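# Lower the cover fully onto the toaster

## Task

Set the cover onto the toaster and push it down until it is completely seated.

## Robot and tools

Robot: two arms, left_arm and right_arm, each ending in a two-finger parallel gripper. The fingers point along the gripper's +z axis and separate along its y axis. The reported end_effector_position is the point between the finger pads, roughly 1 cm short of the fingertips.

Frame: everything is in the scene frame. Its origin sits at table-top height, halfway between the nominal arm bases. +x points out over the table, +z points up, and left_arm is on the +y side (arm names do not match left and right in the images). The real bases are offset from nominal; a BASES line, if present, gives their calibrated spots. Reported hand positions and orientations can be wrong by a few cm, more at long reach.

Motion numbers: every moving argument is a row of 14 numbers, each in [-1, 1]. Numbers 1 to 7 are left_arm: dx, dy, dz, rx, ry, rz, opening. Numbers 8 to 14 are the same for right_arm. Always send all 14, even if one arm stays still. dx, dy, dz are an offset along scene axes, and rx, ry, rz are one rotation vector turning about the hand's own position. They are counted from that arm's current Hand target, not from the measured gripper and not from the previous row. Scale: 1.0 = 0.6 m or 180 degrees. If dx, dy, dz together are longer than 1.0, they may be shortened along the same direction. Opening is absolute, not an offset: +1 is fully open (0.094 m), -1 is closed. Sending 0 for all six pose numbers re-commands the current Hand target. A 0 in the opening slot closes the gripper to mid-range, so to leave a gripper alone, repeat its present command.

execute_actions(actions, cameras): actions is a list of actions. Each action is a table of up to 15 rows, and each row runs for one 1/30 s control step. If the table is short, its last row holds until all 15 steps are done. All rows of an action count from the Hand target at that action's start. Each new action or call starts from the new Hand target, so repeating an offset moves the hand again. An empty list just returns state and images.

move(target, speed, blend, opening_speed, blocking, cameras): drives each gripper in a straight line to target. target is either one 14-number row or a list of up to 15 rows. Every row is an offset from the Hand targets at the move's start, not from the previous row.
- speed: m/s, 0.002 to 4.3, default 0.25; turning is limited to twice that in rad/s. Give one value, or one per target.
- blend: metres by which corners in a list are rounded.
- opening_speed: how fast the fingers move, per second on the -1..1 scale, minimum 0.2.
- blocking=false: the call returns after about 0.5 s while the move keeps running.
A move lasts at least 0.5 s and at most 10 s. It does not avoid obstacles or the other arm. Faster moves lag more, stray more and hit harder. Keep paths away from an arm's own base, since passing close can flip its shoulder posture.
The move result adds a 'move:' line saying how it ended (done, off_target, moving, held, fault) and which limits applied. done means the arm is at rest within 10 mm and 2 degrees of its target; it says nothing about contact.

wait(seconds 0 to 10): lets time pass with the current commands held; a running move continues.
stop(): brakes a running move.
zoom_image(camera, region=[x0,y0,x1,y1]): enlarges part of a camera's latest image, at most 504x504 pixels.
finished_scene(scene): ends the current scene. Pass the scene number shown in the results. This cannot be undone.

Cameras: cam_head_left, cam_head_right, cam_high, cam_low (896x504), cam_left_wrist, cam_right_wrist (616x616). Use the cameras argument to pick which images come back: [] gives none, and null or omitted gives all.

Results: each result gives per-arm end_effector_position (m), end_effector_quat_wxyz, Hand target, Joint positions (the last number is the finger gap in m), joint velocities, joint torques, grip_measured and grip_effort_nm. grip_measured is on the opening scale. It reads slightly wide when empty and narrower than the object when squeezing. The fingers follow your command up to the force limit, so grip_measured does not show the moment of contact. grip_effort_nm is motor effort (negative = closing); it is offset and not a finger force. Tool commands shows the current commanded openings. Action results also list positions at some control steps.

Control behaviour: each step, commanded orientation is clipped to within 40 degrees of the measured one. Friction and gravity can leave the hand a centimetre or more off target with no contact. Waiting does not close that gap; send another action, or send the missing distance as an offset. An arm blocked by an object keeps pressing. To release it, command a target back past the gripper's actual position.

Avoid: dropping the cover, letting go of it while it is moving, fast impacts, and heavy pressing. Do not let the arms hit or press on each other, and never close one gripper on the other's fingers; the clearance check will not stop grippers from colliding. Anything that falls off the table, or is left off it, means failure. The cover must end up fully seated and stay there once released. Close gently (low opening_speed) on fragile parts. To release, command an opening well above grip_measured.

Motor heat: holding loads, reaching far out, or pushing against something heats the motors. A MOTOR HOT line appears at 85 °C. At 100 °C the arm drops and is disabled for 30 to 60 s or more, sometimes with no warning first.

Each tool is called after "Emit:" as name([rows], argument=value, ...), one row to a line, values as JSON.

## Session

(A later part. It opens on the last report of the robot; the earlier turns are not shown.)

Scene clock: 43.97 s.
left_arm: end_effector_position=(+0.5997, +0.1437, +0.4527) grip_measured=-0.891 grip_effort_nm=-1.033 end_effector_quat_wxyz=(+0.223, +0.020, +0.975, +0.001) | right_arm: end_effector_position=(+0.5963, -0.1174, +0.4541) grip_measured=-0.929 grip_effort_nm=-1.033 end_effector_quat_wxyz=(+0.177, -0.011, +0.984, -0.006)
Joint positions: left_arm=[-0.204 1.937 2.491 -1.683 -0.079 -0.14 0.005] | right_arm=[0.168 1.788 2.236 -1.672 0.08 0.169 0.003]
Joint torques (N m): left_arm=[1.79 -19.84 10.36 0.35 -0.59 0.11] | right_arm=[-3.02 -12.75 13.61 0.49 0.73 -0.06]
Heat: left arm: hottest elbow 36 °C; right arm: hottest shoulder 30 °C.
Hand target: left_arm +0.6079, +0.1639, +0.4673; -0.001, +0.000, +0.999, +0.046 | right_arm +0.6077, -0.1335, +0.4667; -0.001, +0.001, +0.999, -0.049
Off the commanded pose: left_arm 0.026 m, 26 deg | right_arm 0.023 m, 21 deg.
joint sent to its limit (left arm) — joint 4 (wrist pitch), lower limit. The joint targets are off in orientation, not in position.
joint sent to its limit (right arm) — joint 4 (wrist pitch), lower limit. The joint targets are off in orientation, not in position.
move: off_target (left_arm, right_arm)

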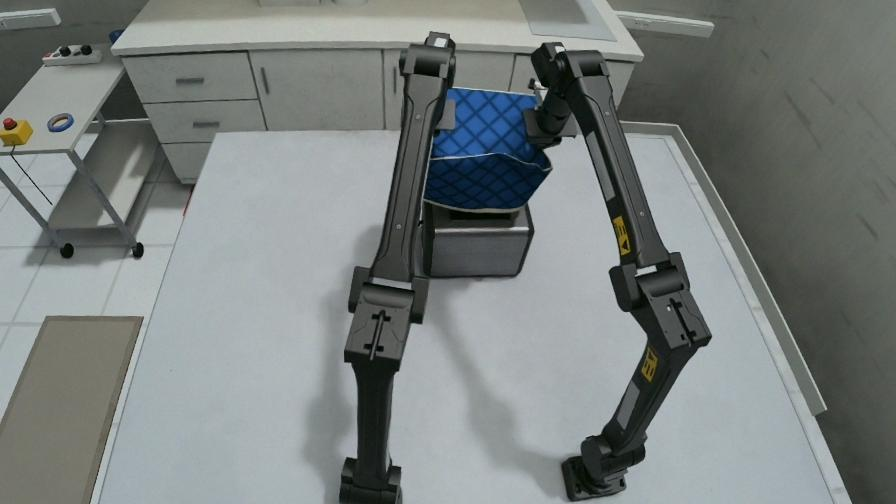

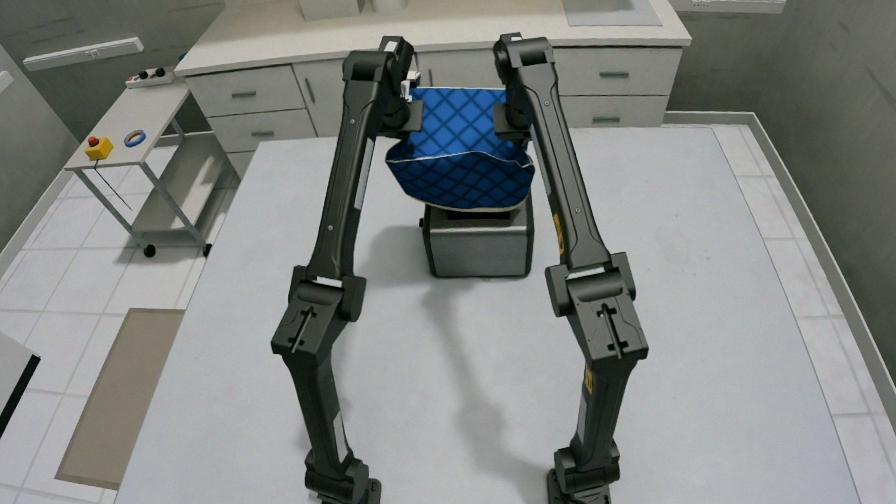

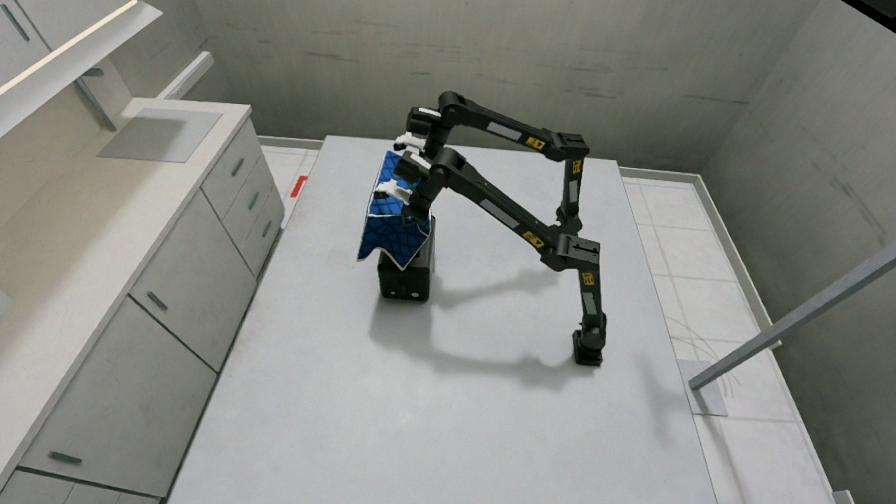

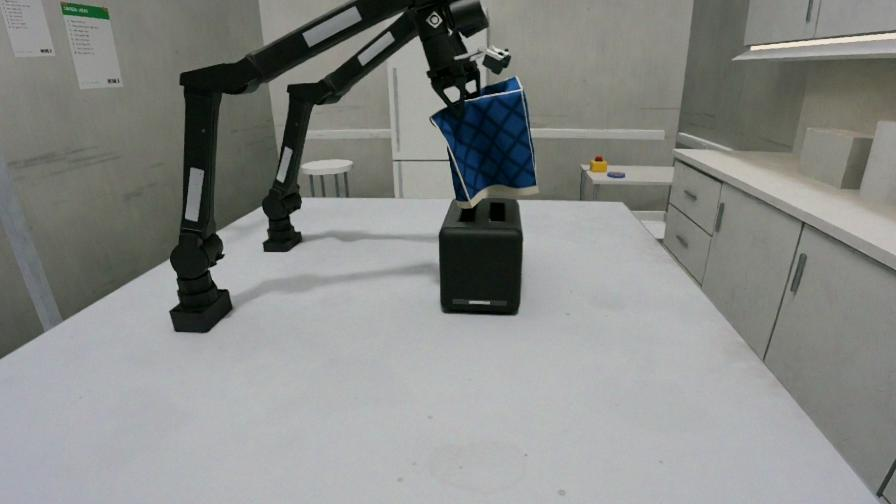

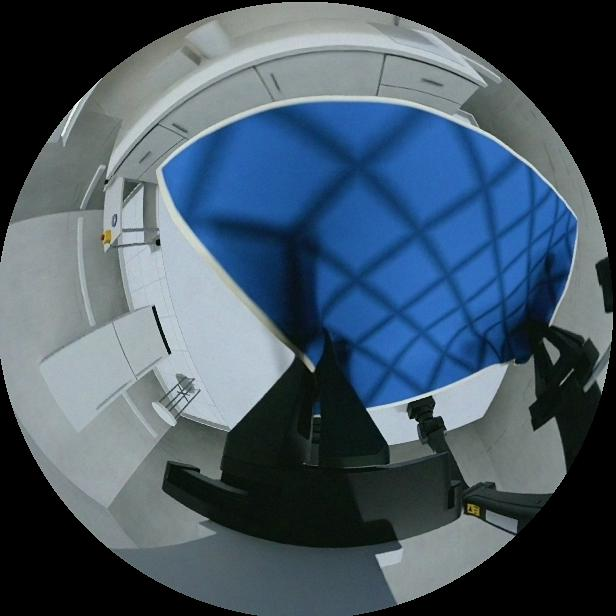

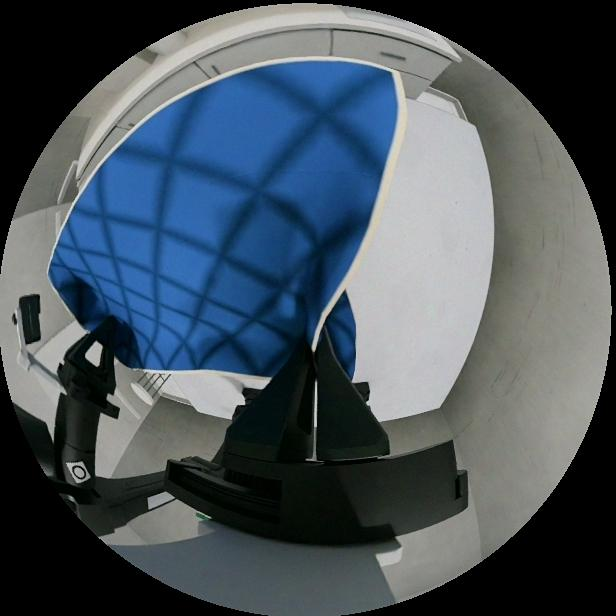

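Emit:
move([
  [-0.13,-0.01,0,0,0,0,-1,-0.13,0.01,0,0,0,0,-1],
  [-0.14,-0.01,-0.07,0,0,0,-1,-0.14,0.01,-0.07,0,0,0,-1],
])

Emit:
zoom_image(camera="cam_low", region=[350, 60, 600, 330])

Emit:
zoom_image(camera="cam_high", region=[340, 130, 500, 320])

Scene clock: 50.07 s.
left_arm: end_effector_position=(+0.5271, +0.1459, +0.4119) grip_measured=-0.891 grip_effort_nm=-1.018 end_effector_quat_wxyz=(+0.142, +0.020, +0.990, +0.010) | right_arm: end_effector_position=(+0.5254, -0.1164, +0.4255) grip_measured=-0.929 grip_effort_nm=-1.038 end_effector_quat_wxyz=(+0.123, -0.019, +0.992, -0.014)
Joint positions: left_arm=[-0.225 1.757 2.145 -1.683 -0.076 -0.168 0.005] | right_arm=[0.196 1.625 1.961 -1.672 0.078 0.185 0.003]
Joint torques (N m): left_arm=[0.85 -20.07 7.54 0.17 -0.74 -0.06] | right_arm=[-2.08 -12.45 8.18 0.31 0.86 0.28]
Heat: left arm: hottest elbow 36 °C; right arm: hottest shoulder 31 °C.
Hand target: left_arm +0.5238, +0.1579, +0.4253; -0.001, +0.000, +0.999, +0.046 | right_arm +0.5237, -0.1275, +0.4247; -0.001, +0.001, +0.999, -0.049
Off the commanded pose: left_arm 0.018 m, 17 deg | right_arm 0.011 m, 15 deg.
joint sent to its limit (left arm) — joint 4 (wrist pitch), lower limit. The joint targets are off in orientation, not in position.
joint sent to its limit (right arm) — joint 4 (wrist pitch), lower limit. The joint targets are off in orientation, not in position.
move: off_target (left_arm, right_arm)

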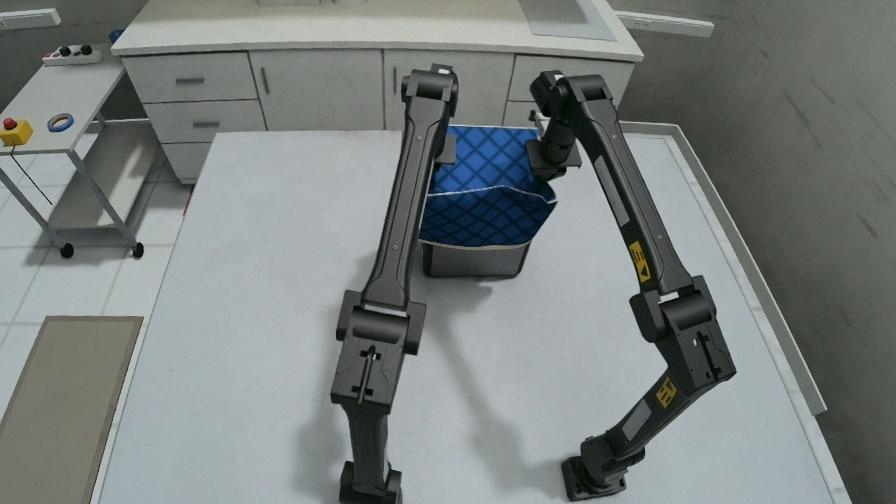

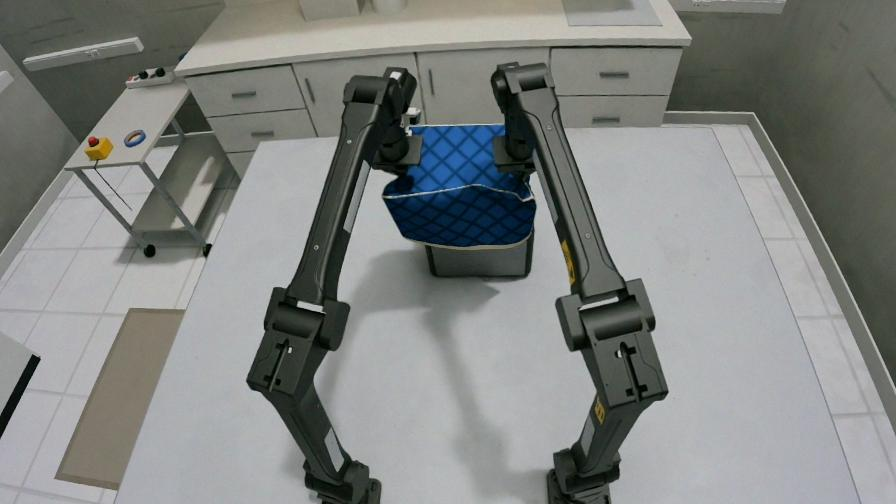

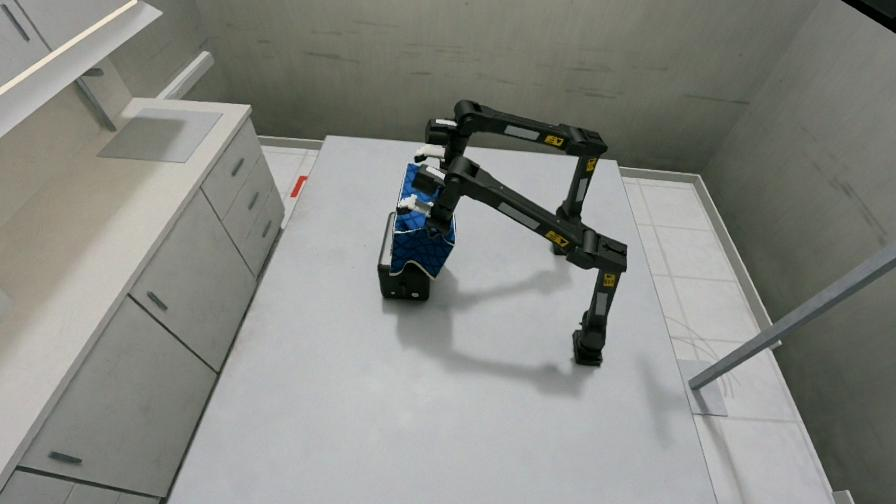

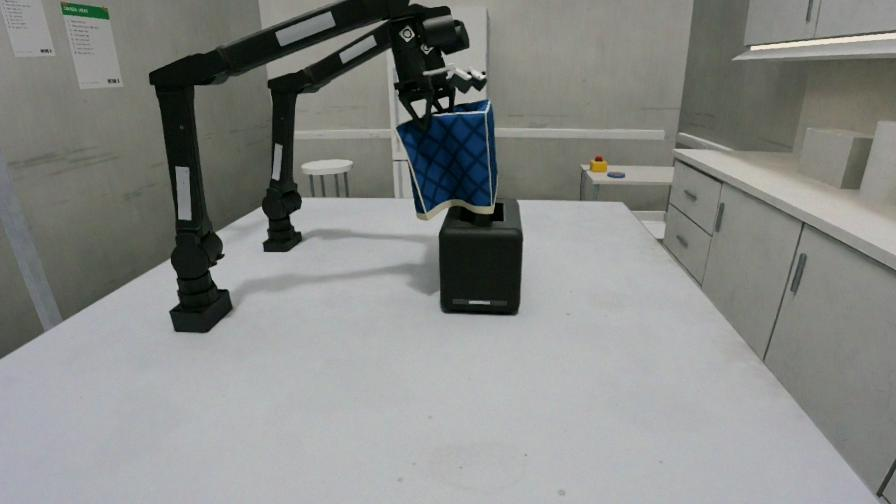

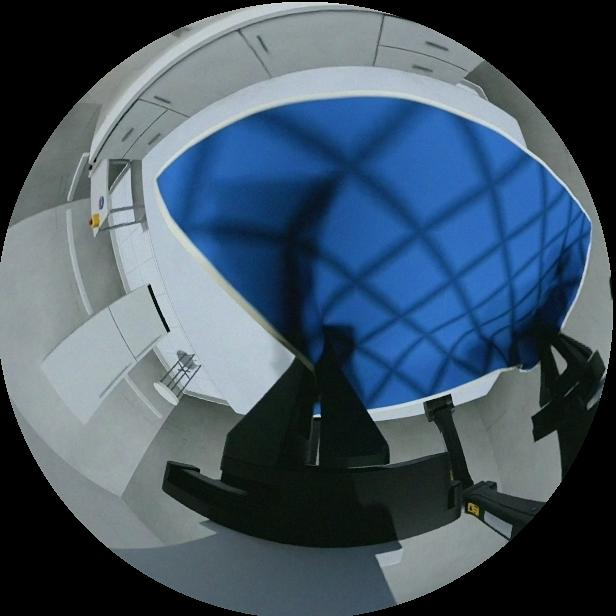

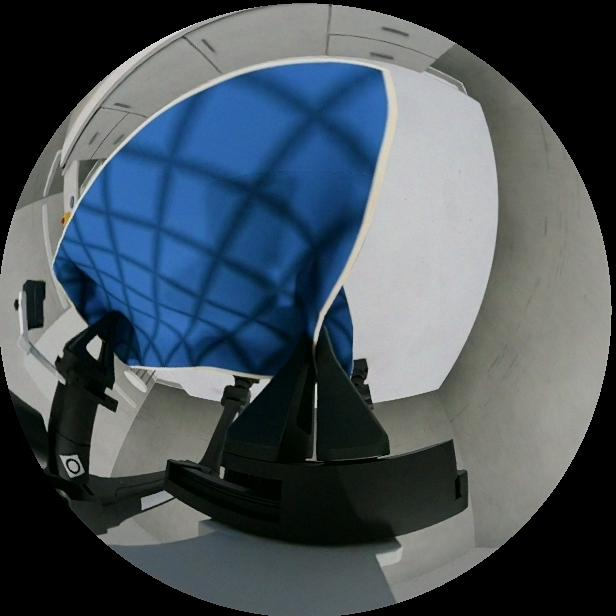

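Scaled by 1.867.

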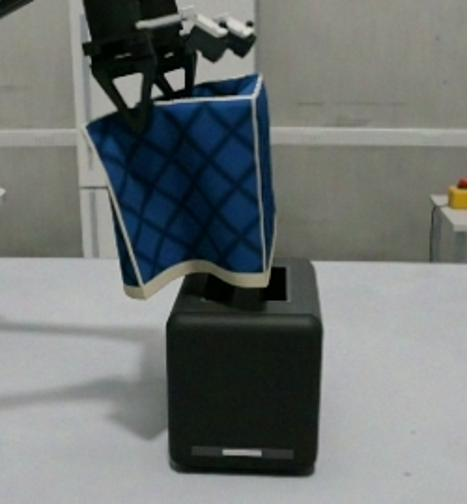

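Scaled by 2.653.

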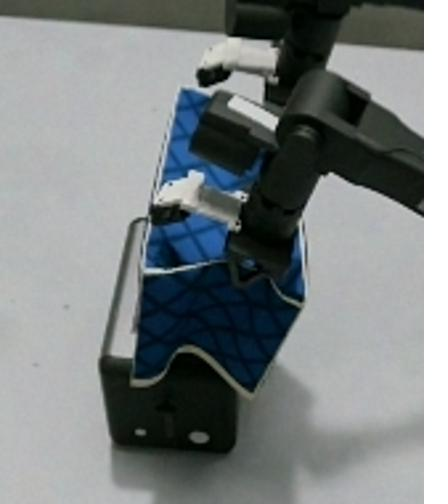

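Emit:
move([
  [0.02,0,-0.02,0,0,0,-1,0.02,0,-0.02,0,0,0,-1],
  [0.125,0,-0.01,0,0,0,-1,0.125,0,-0.01,0,0,0,-1],
], speed=0.15)

Emit:
zoom_image(camera="cam_low", region=[350, 60, 600, 330])

Emit:
zoom_image(camera="cam_high", region=[340, 130, 500, 320])

Scene clock: 57.90 s.
left_arm: end_effector_position=(+0.5895, +0.1407, +0.4034) grip_measured=-0.891 grip_effort_nm=-1.028 end_effector_quat_wxyz=(+0.165, +0.018, +0.986, +0.010) | right_arm: end_effector_position=(+0.5854, -0.1170, +0.4087) grip_measured=-0.929 grip_effort_nm=-1.038 end_effector_quat_wxyz=(+0.125, -0.007, +0.992, -0.017)
Joint positions: left_arm=[-0.213 1.925 2.359 -1.683 -0.081 -0.158 0.005] | right_arm=[0.173 1.785 2.125 -1.672 0.084 0.186 0.003]
Joint torques (N m): left_arm=[2.02 -20.25 10.66 0.18 -0.48 0.1] | right_arm=[-2.61 -12.75 13.89 0.32 0.6 -0.04]
Heat: left arm: hottest elbow 36 °C; right arm: hottest shoulder 31 °C.
Hand target: left_arm +0.5988, +0.1577, +0.4193; -0.001, +0.000, +0.999, +0.046 | right_arm +0.5987, -0.1276, +0.4188; -0.001, +0.001, +0.999, -0.049
Off the commanded pose: left_arm 0.025 m, 20 deg | right_arm 0.020 m, 15 deg.
joint sent to its limit (left arm) — joint 4 (wrist pitch), lower limit. The joint targets are off in orientation, not in position.
joint sent to its limit (right arm) — joint 4 (wrist pitch), lower limit. The joint targets are off in orientation, not in position.
move: off_target (left_arm, right_arm)

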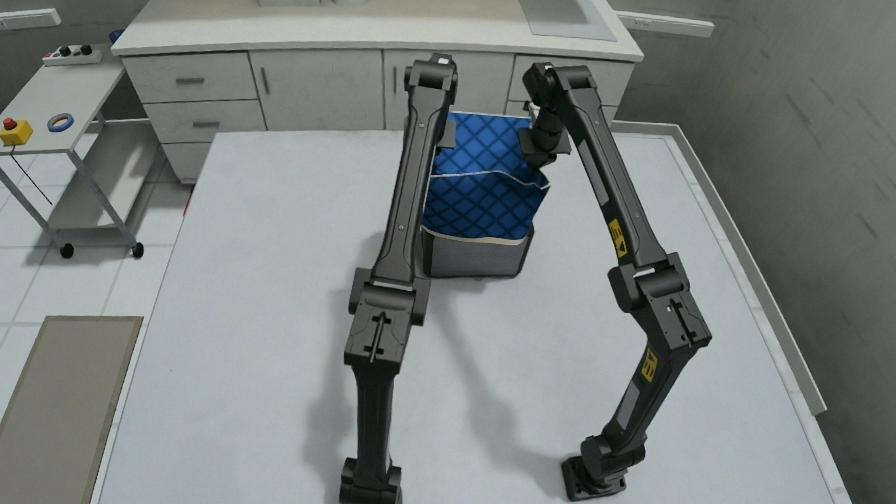

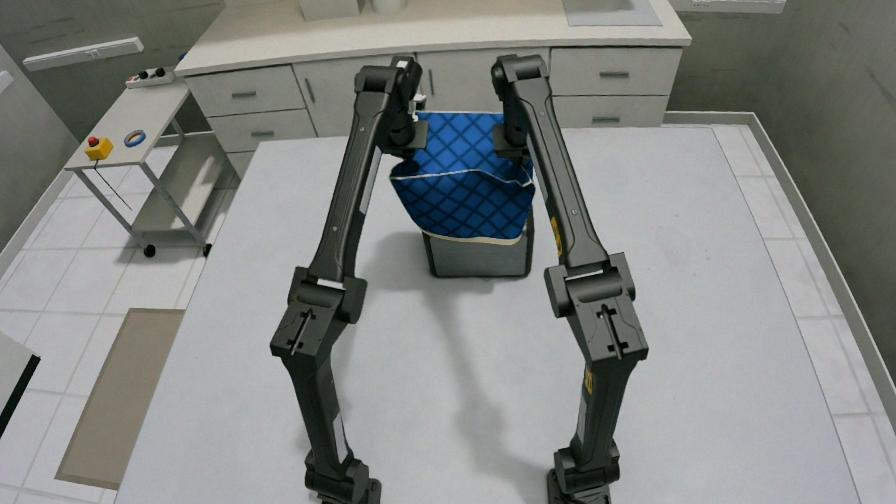

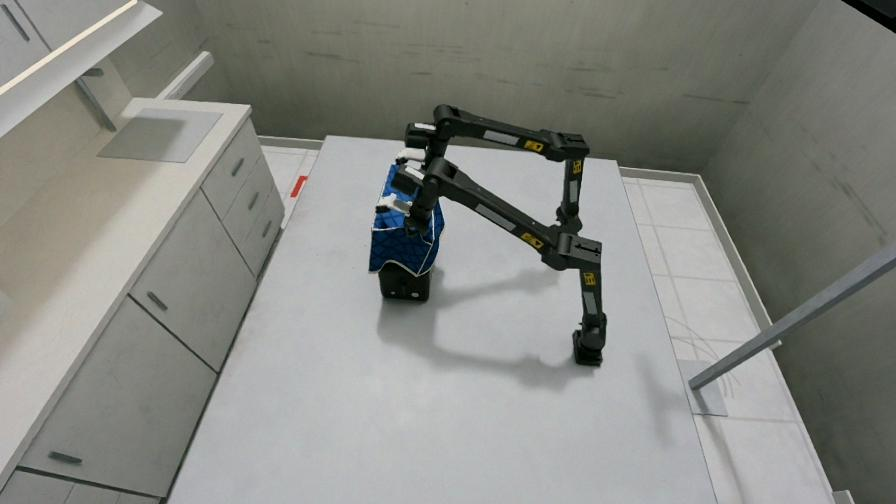

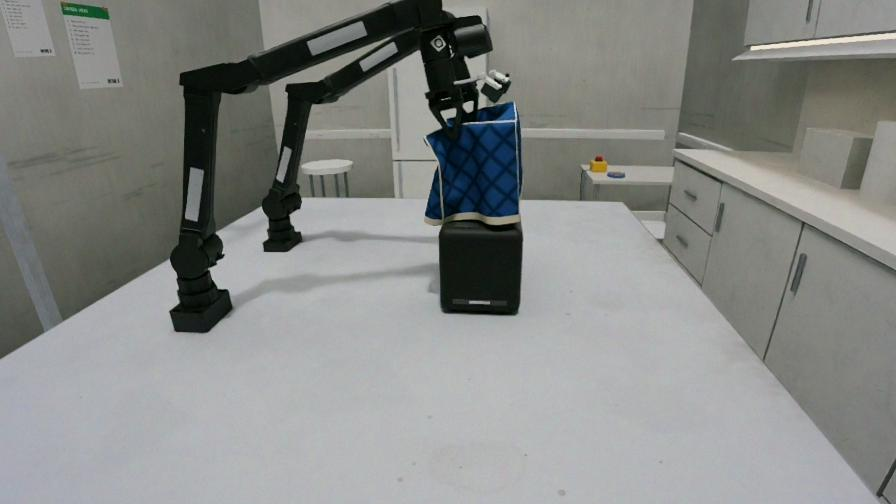

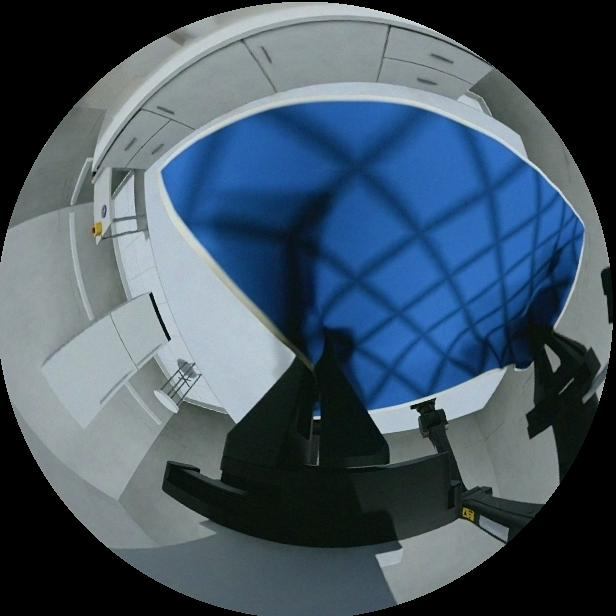

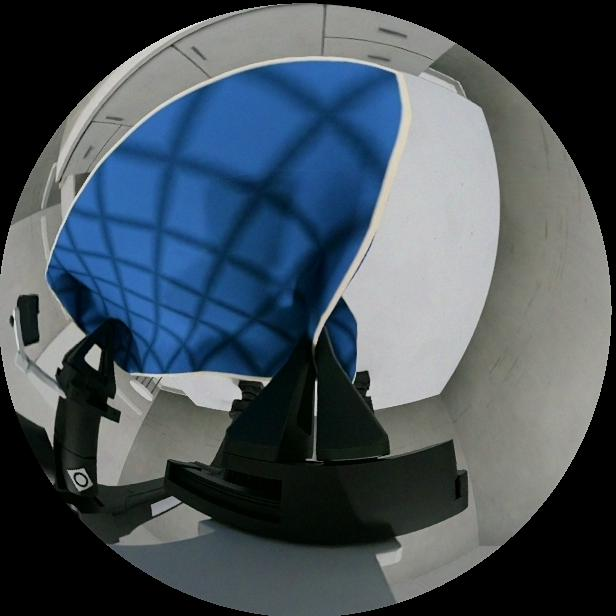

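Scaled by 1.867.

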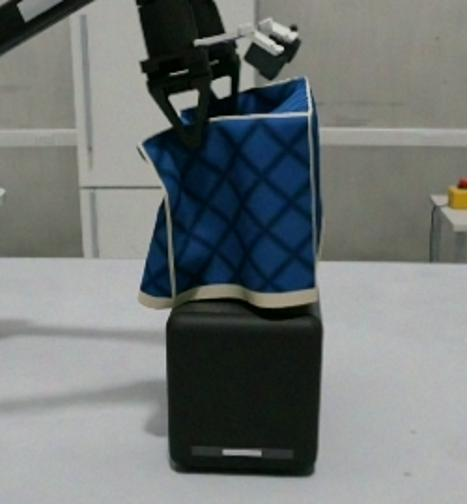

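Scaled by 2.653.

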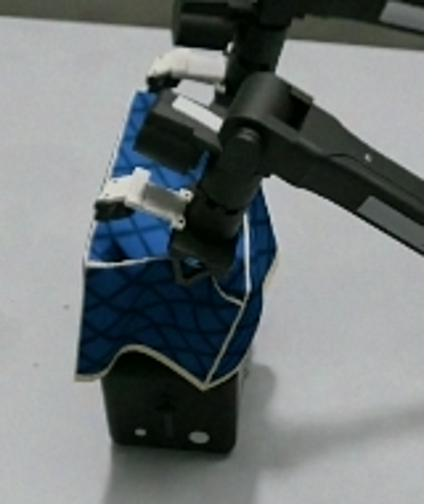

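Emit:
move(target=[0.03,0.0,-0.0,0.14,0,0,-1,0.03,-0.02,-0.0,-0.16,0,0,-1], speed=0.15)

Emit:
zoom_image(camera="cam_low", region=[350, 60, 600, 330])

Emit:
zoom_image(camera="cam_high", region=[340, 130, 500, 320])

Emit:
zoom_image(camera="cam_head_right", region=[360, 80, 600, 300])

Scene clock: 70.60 s.
left_arm: end_effector_position=(+0.6026, +0.1370, +0.4054) grip_measured=-0.891 grip_effort_nm=-1.028 end_effector_quat_wxyz=(+0.195, +0.042, +0.964, +0.173) | right_arm: end_effector_position=(+0.5982, -0.1184, +0.4102) grip_measured=-0.930 grip_effort_nm=-1.043 end_effector_quat_wxyz=(+0.158, -0.040, +0.966, -0.201)
Joint positions: left_arm=[-0.303 1.971 2.398 -1.683 -0.431 -0.142 0.005] | right_arm=[0.274 1.823 2.139 -1.67 0.473 0.175 0.003]
Joint torques (N m): left_arm=[1.96 -21.89 10.37 0.44 -1.7 0.21] | right_arm=[-3.08 -13.98 11.36 0.4 1.94 0.05]
Heat: left arm: hottest elbow 38 °C; right arm: hottest shoulder 32 °C.
Hand target: left_arm +0.6114, +0.1580, +0.4182; +0.207, +0.033, +0.959, +0.192 (last step not sent: back at the drive's target) | right_arm +0.6101, -0.1376, +0.4176; +0.165, -0.030, +0.961, -0.221 (last step not sent: back at the drive's target)
Off the commanded pose: left_arm 0.029 m, 25 deg | right_arm 0.029 m, 22 deg.
previous command not reached (right arm): moving toward its pose would have brought a part of the arm too close to another arm.
move: held (left_arm, right_arm; a check stopped the path); limits=held
pose unreachable (left arm): on one or more control steps of this call, first in action 0 (counted from 0), this arm could not follow its commanded pose, so it was not sent that pose on those steps. On the call's last step it was still not sent that pose. It may still have moved: this result reports where it is.
cause: moving toward the commanded pose would bring a part of the arm too close to another arm (this arm's wrist (the part past joint 4) and the right arm's wrist (the part past joint 4), along the way the arms are being sent, or toward where that arm still pushes).
pose unreachable (right arm): on one or more control steps of this call, first in action 0 (counted from 0), this arm could not follow its commanded pose, so it was not sent that pose on those steps. On the call's last step it was still not sent that pose. It may still have moved: this result reports where it is.
cause: moving toward the commanded pose would bring a part of the arm too close to another arm (this arm's wrist (the part past joint 4) and the left arm's wrist (the part past joint 4), along the way the arms are being sent, or toward where that arm still pushes).

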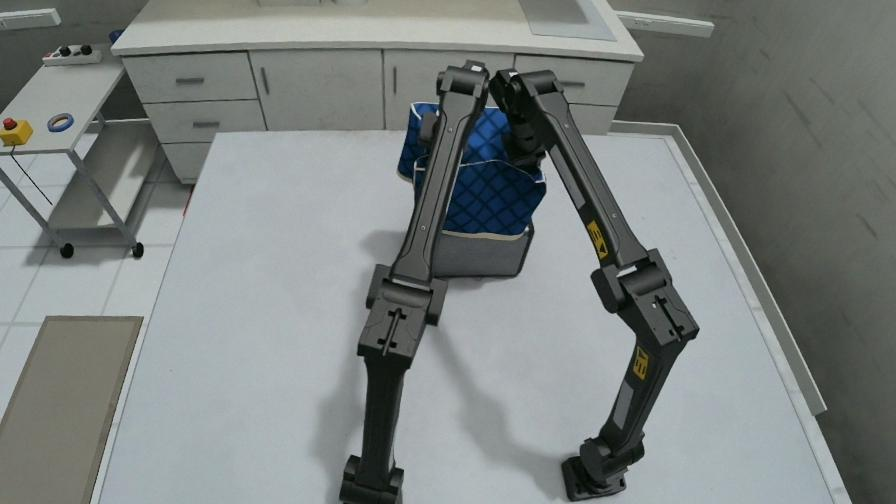

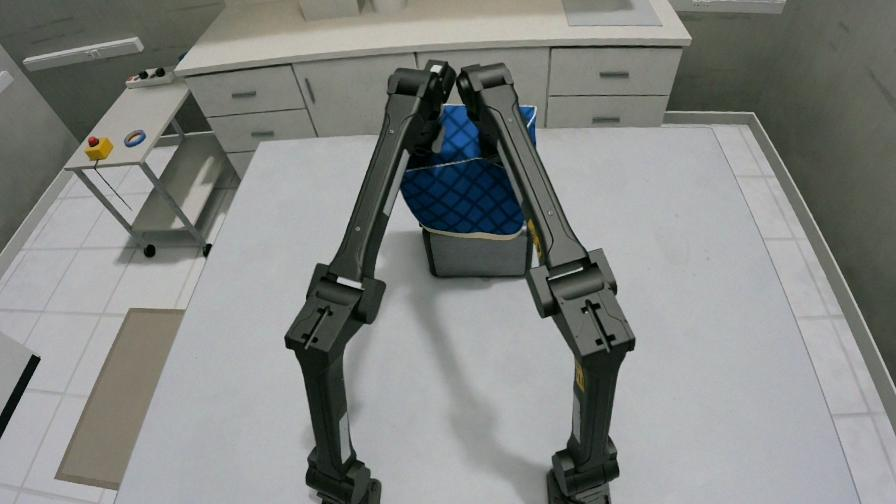

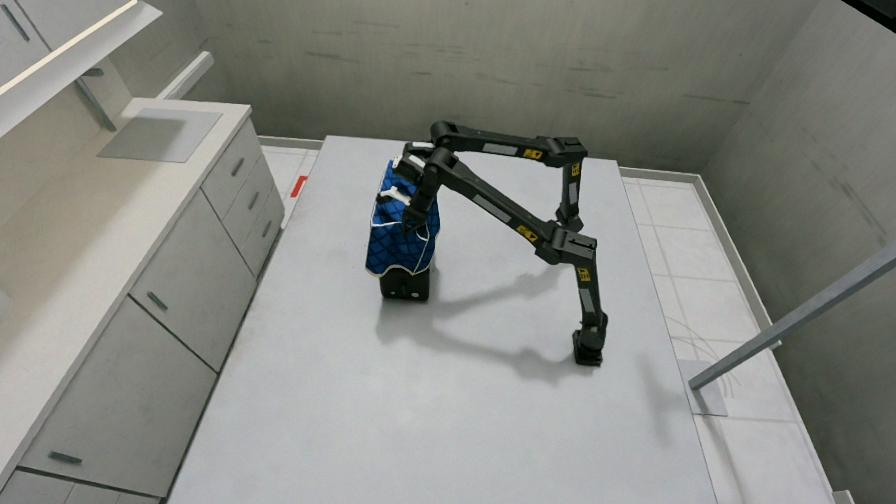

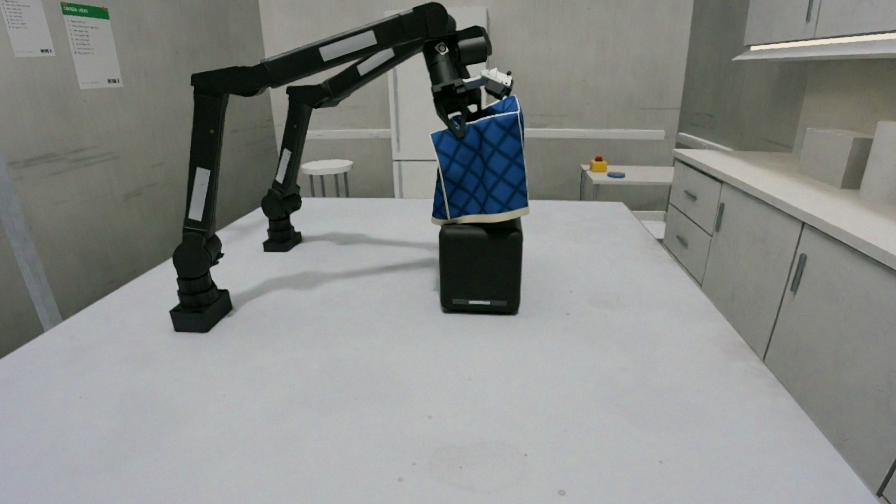

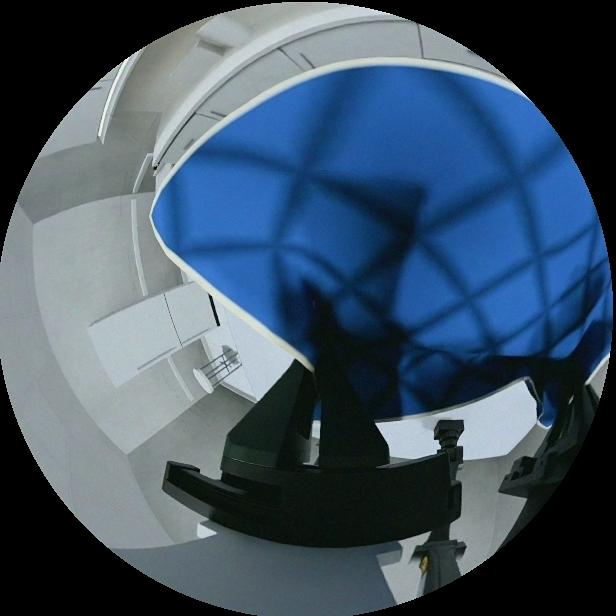

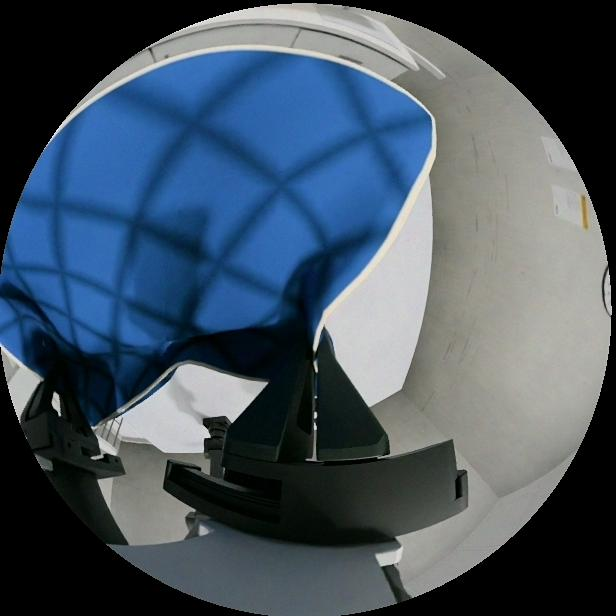

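Scaled by 1.867.

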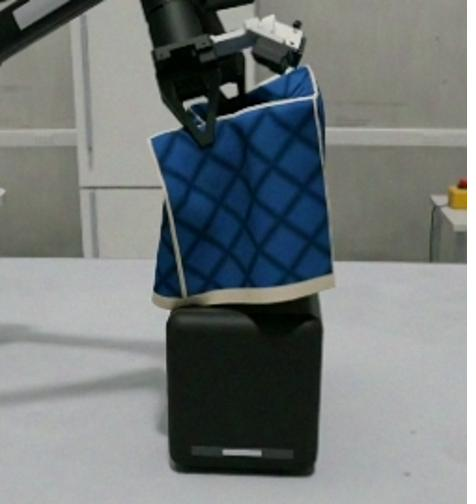

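Scaled by 2.653.

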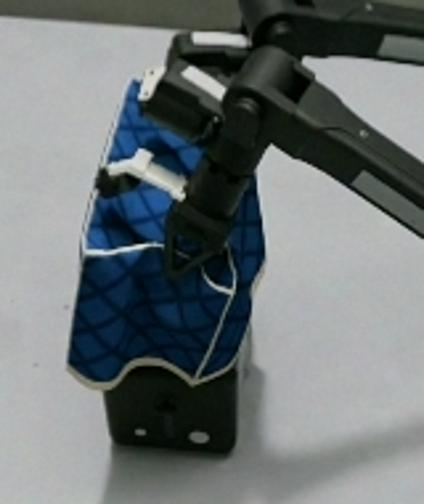

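Scaled by 2.100.

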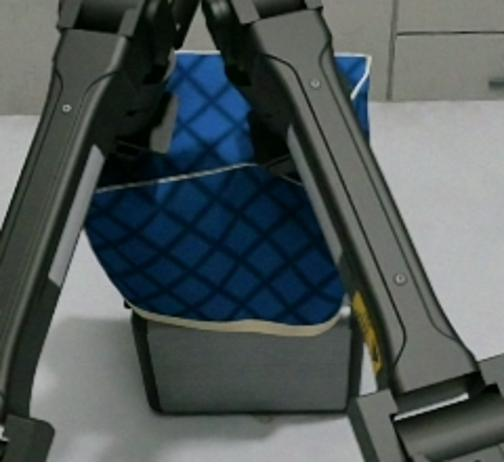

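Emit:
move(target=[0,0.0,-0.07,-0.03,0,0,-1,0,-0.0,-0.07,0.03,0,0,-1], speed=0.1)

Emit:
zoom_image(camera="cam_low", region=[350, 60, 600, 330])

Emit:
zoom_image(camera="cam_high", region=[340, 130, 500, 320])

Emit:
zoom_image(camera="cam_head_right", region=[360, 80, 600, 300])

Scene clock: 81.27 s.
left_arm: end_effector_position=(+0.6092, +0.1344, +0.3958) grip_measured=-0.891 grip_effort_nm=-1.033 end_effector_quat_wxyz=(+0.200, +0.041, +0.964, +0.170) | right_arm: end_effector_position=(+0.6041, -0.1159, +0.3989) grip_measured=-0.930 grip_effort_nm=-1.048 end_effector_quat_wxyz=(+0.165, -0.038, +0.966, -0.193)
Joint positions: left_arm=[-0.303 1.971 2.369 -1.643 -0.428 -0.141 0.005] | right_arm=[0.272 1.819 2.101 -1.618 0.462 0.175 0.003]
Joint torques (N m): left_arm=[2.43 -23.06 7.34 0.76 -0.85 0.15] | right_arm=[-3.55 -15.68 7.64 0.65 0.92 0.12]
Heat: left arm: hottest elbow 38 °C; right arm: hottest shoulder 33 °C.
Hand target: left_arm +0.6086, +0.1584, +0.4139; +0.214, +0.028, +0.960, +0.178 (last step not sent: back at the drive's target) | right_arm +0.6046, -0.1388, +0.3985; +0.161, -0.024, +0.965, -0.203 (last step not sent: back at the drive's target)
Off the commanded pose: left_arm 0.031 m, 3 deg | right_arm 0.032 m, 3 deg.
held back during your reply time or a wait (left arm), on 90 control steps: a part of the arm was too close to another arm, or the arm's last command would have brought one too close.
held back during your reply time or a wait (right arm), on 90 control steps: a part of the arm was too close to another arm, or the arm's last command would have brought one too close.
led back after a hold (left arm): the arm was led back toward your command in small steps, so it may still be short of it.
move: held (left_arm, right_arm; a check stopped the path); limits=held
pose unreachable (left arm): on one or more control steps of this call, first in action 0 (counted from 0), this arm could not follow its commanded pose, so it was not sent that pose on those steps. It may still have moved: this result reports where it is.
cause: moving toward the commanded pose would bring a part of the arm too close to another arm (this arm's wrist (the part past joint 4) and the right arm's wrist (the part past joint 4)).
pose unreachable (right arm): on one or more control steps of this call, first in action 0 (counted from 0), this arm could not follow its commanded pose, so it was not sent that pose on those steps. On the call's last step it was still not sent that pose. It may still have moved: this result reports where it is.
cause: moving toward the commanded pose would bring a part of the arm too close to another arm (this arm's wrist (the part past joint 4) and the left arm's wrist (the part past joint 4), where that arm would come to rest).

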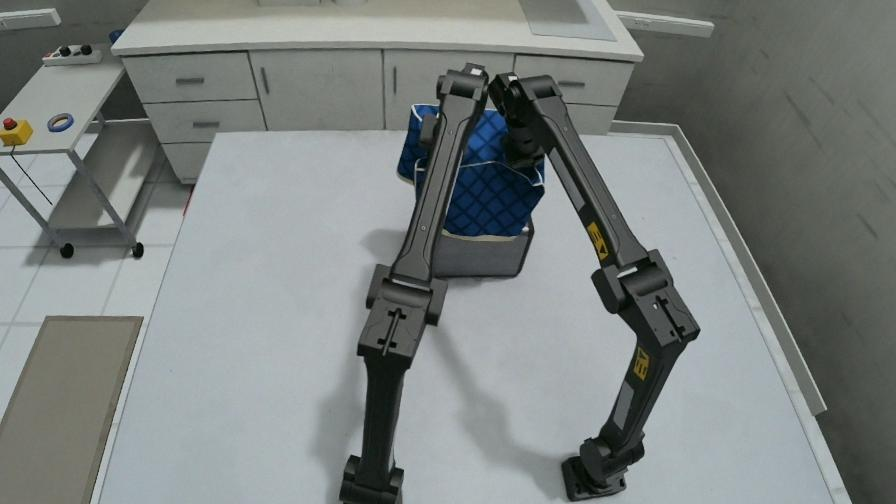

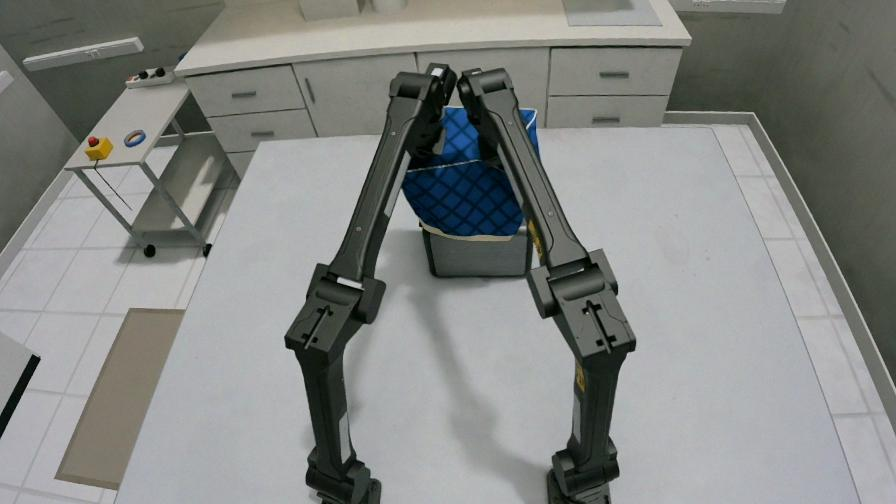

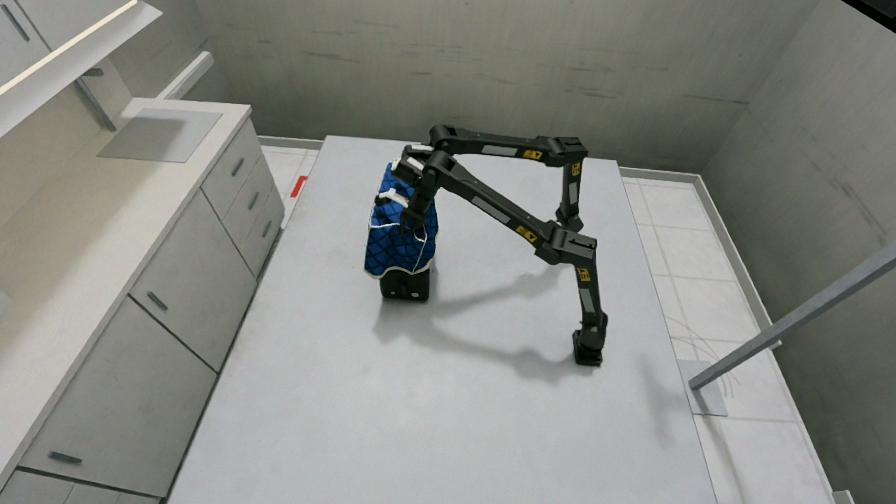

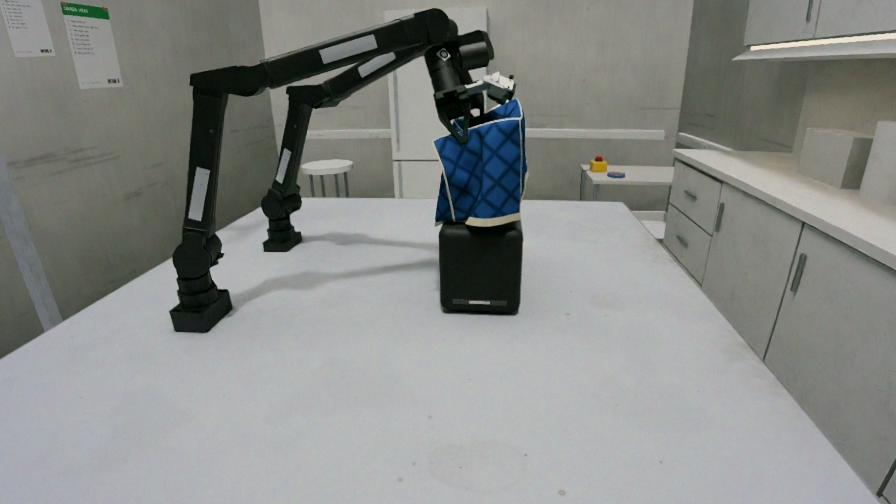

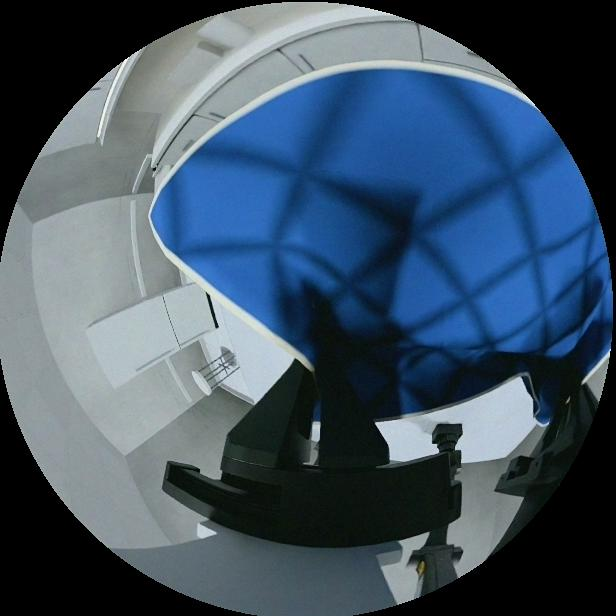

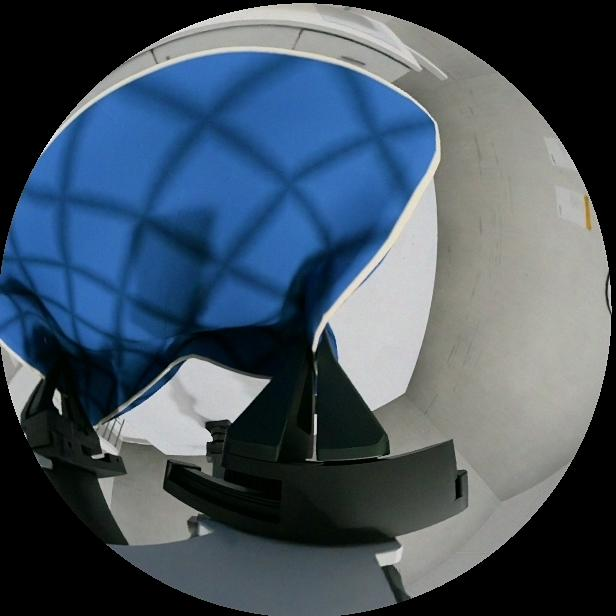

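Scaled by 1.867.

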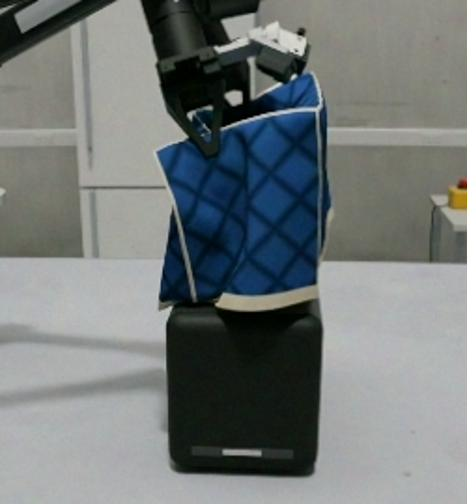

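Scaled by 2.653.

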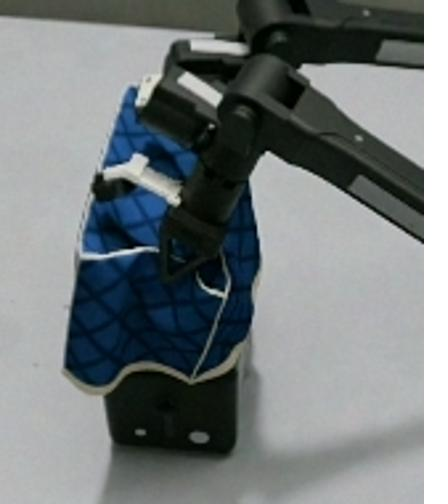

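Scaled by 2.100.

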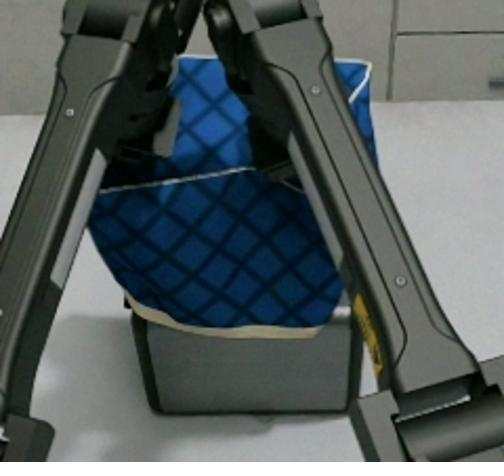

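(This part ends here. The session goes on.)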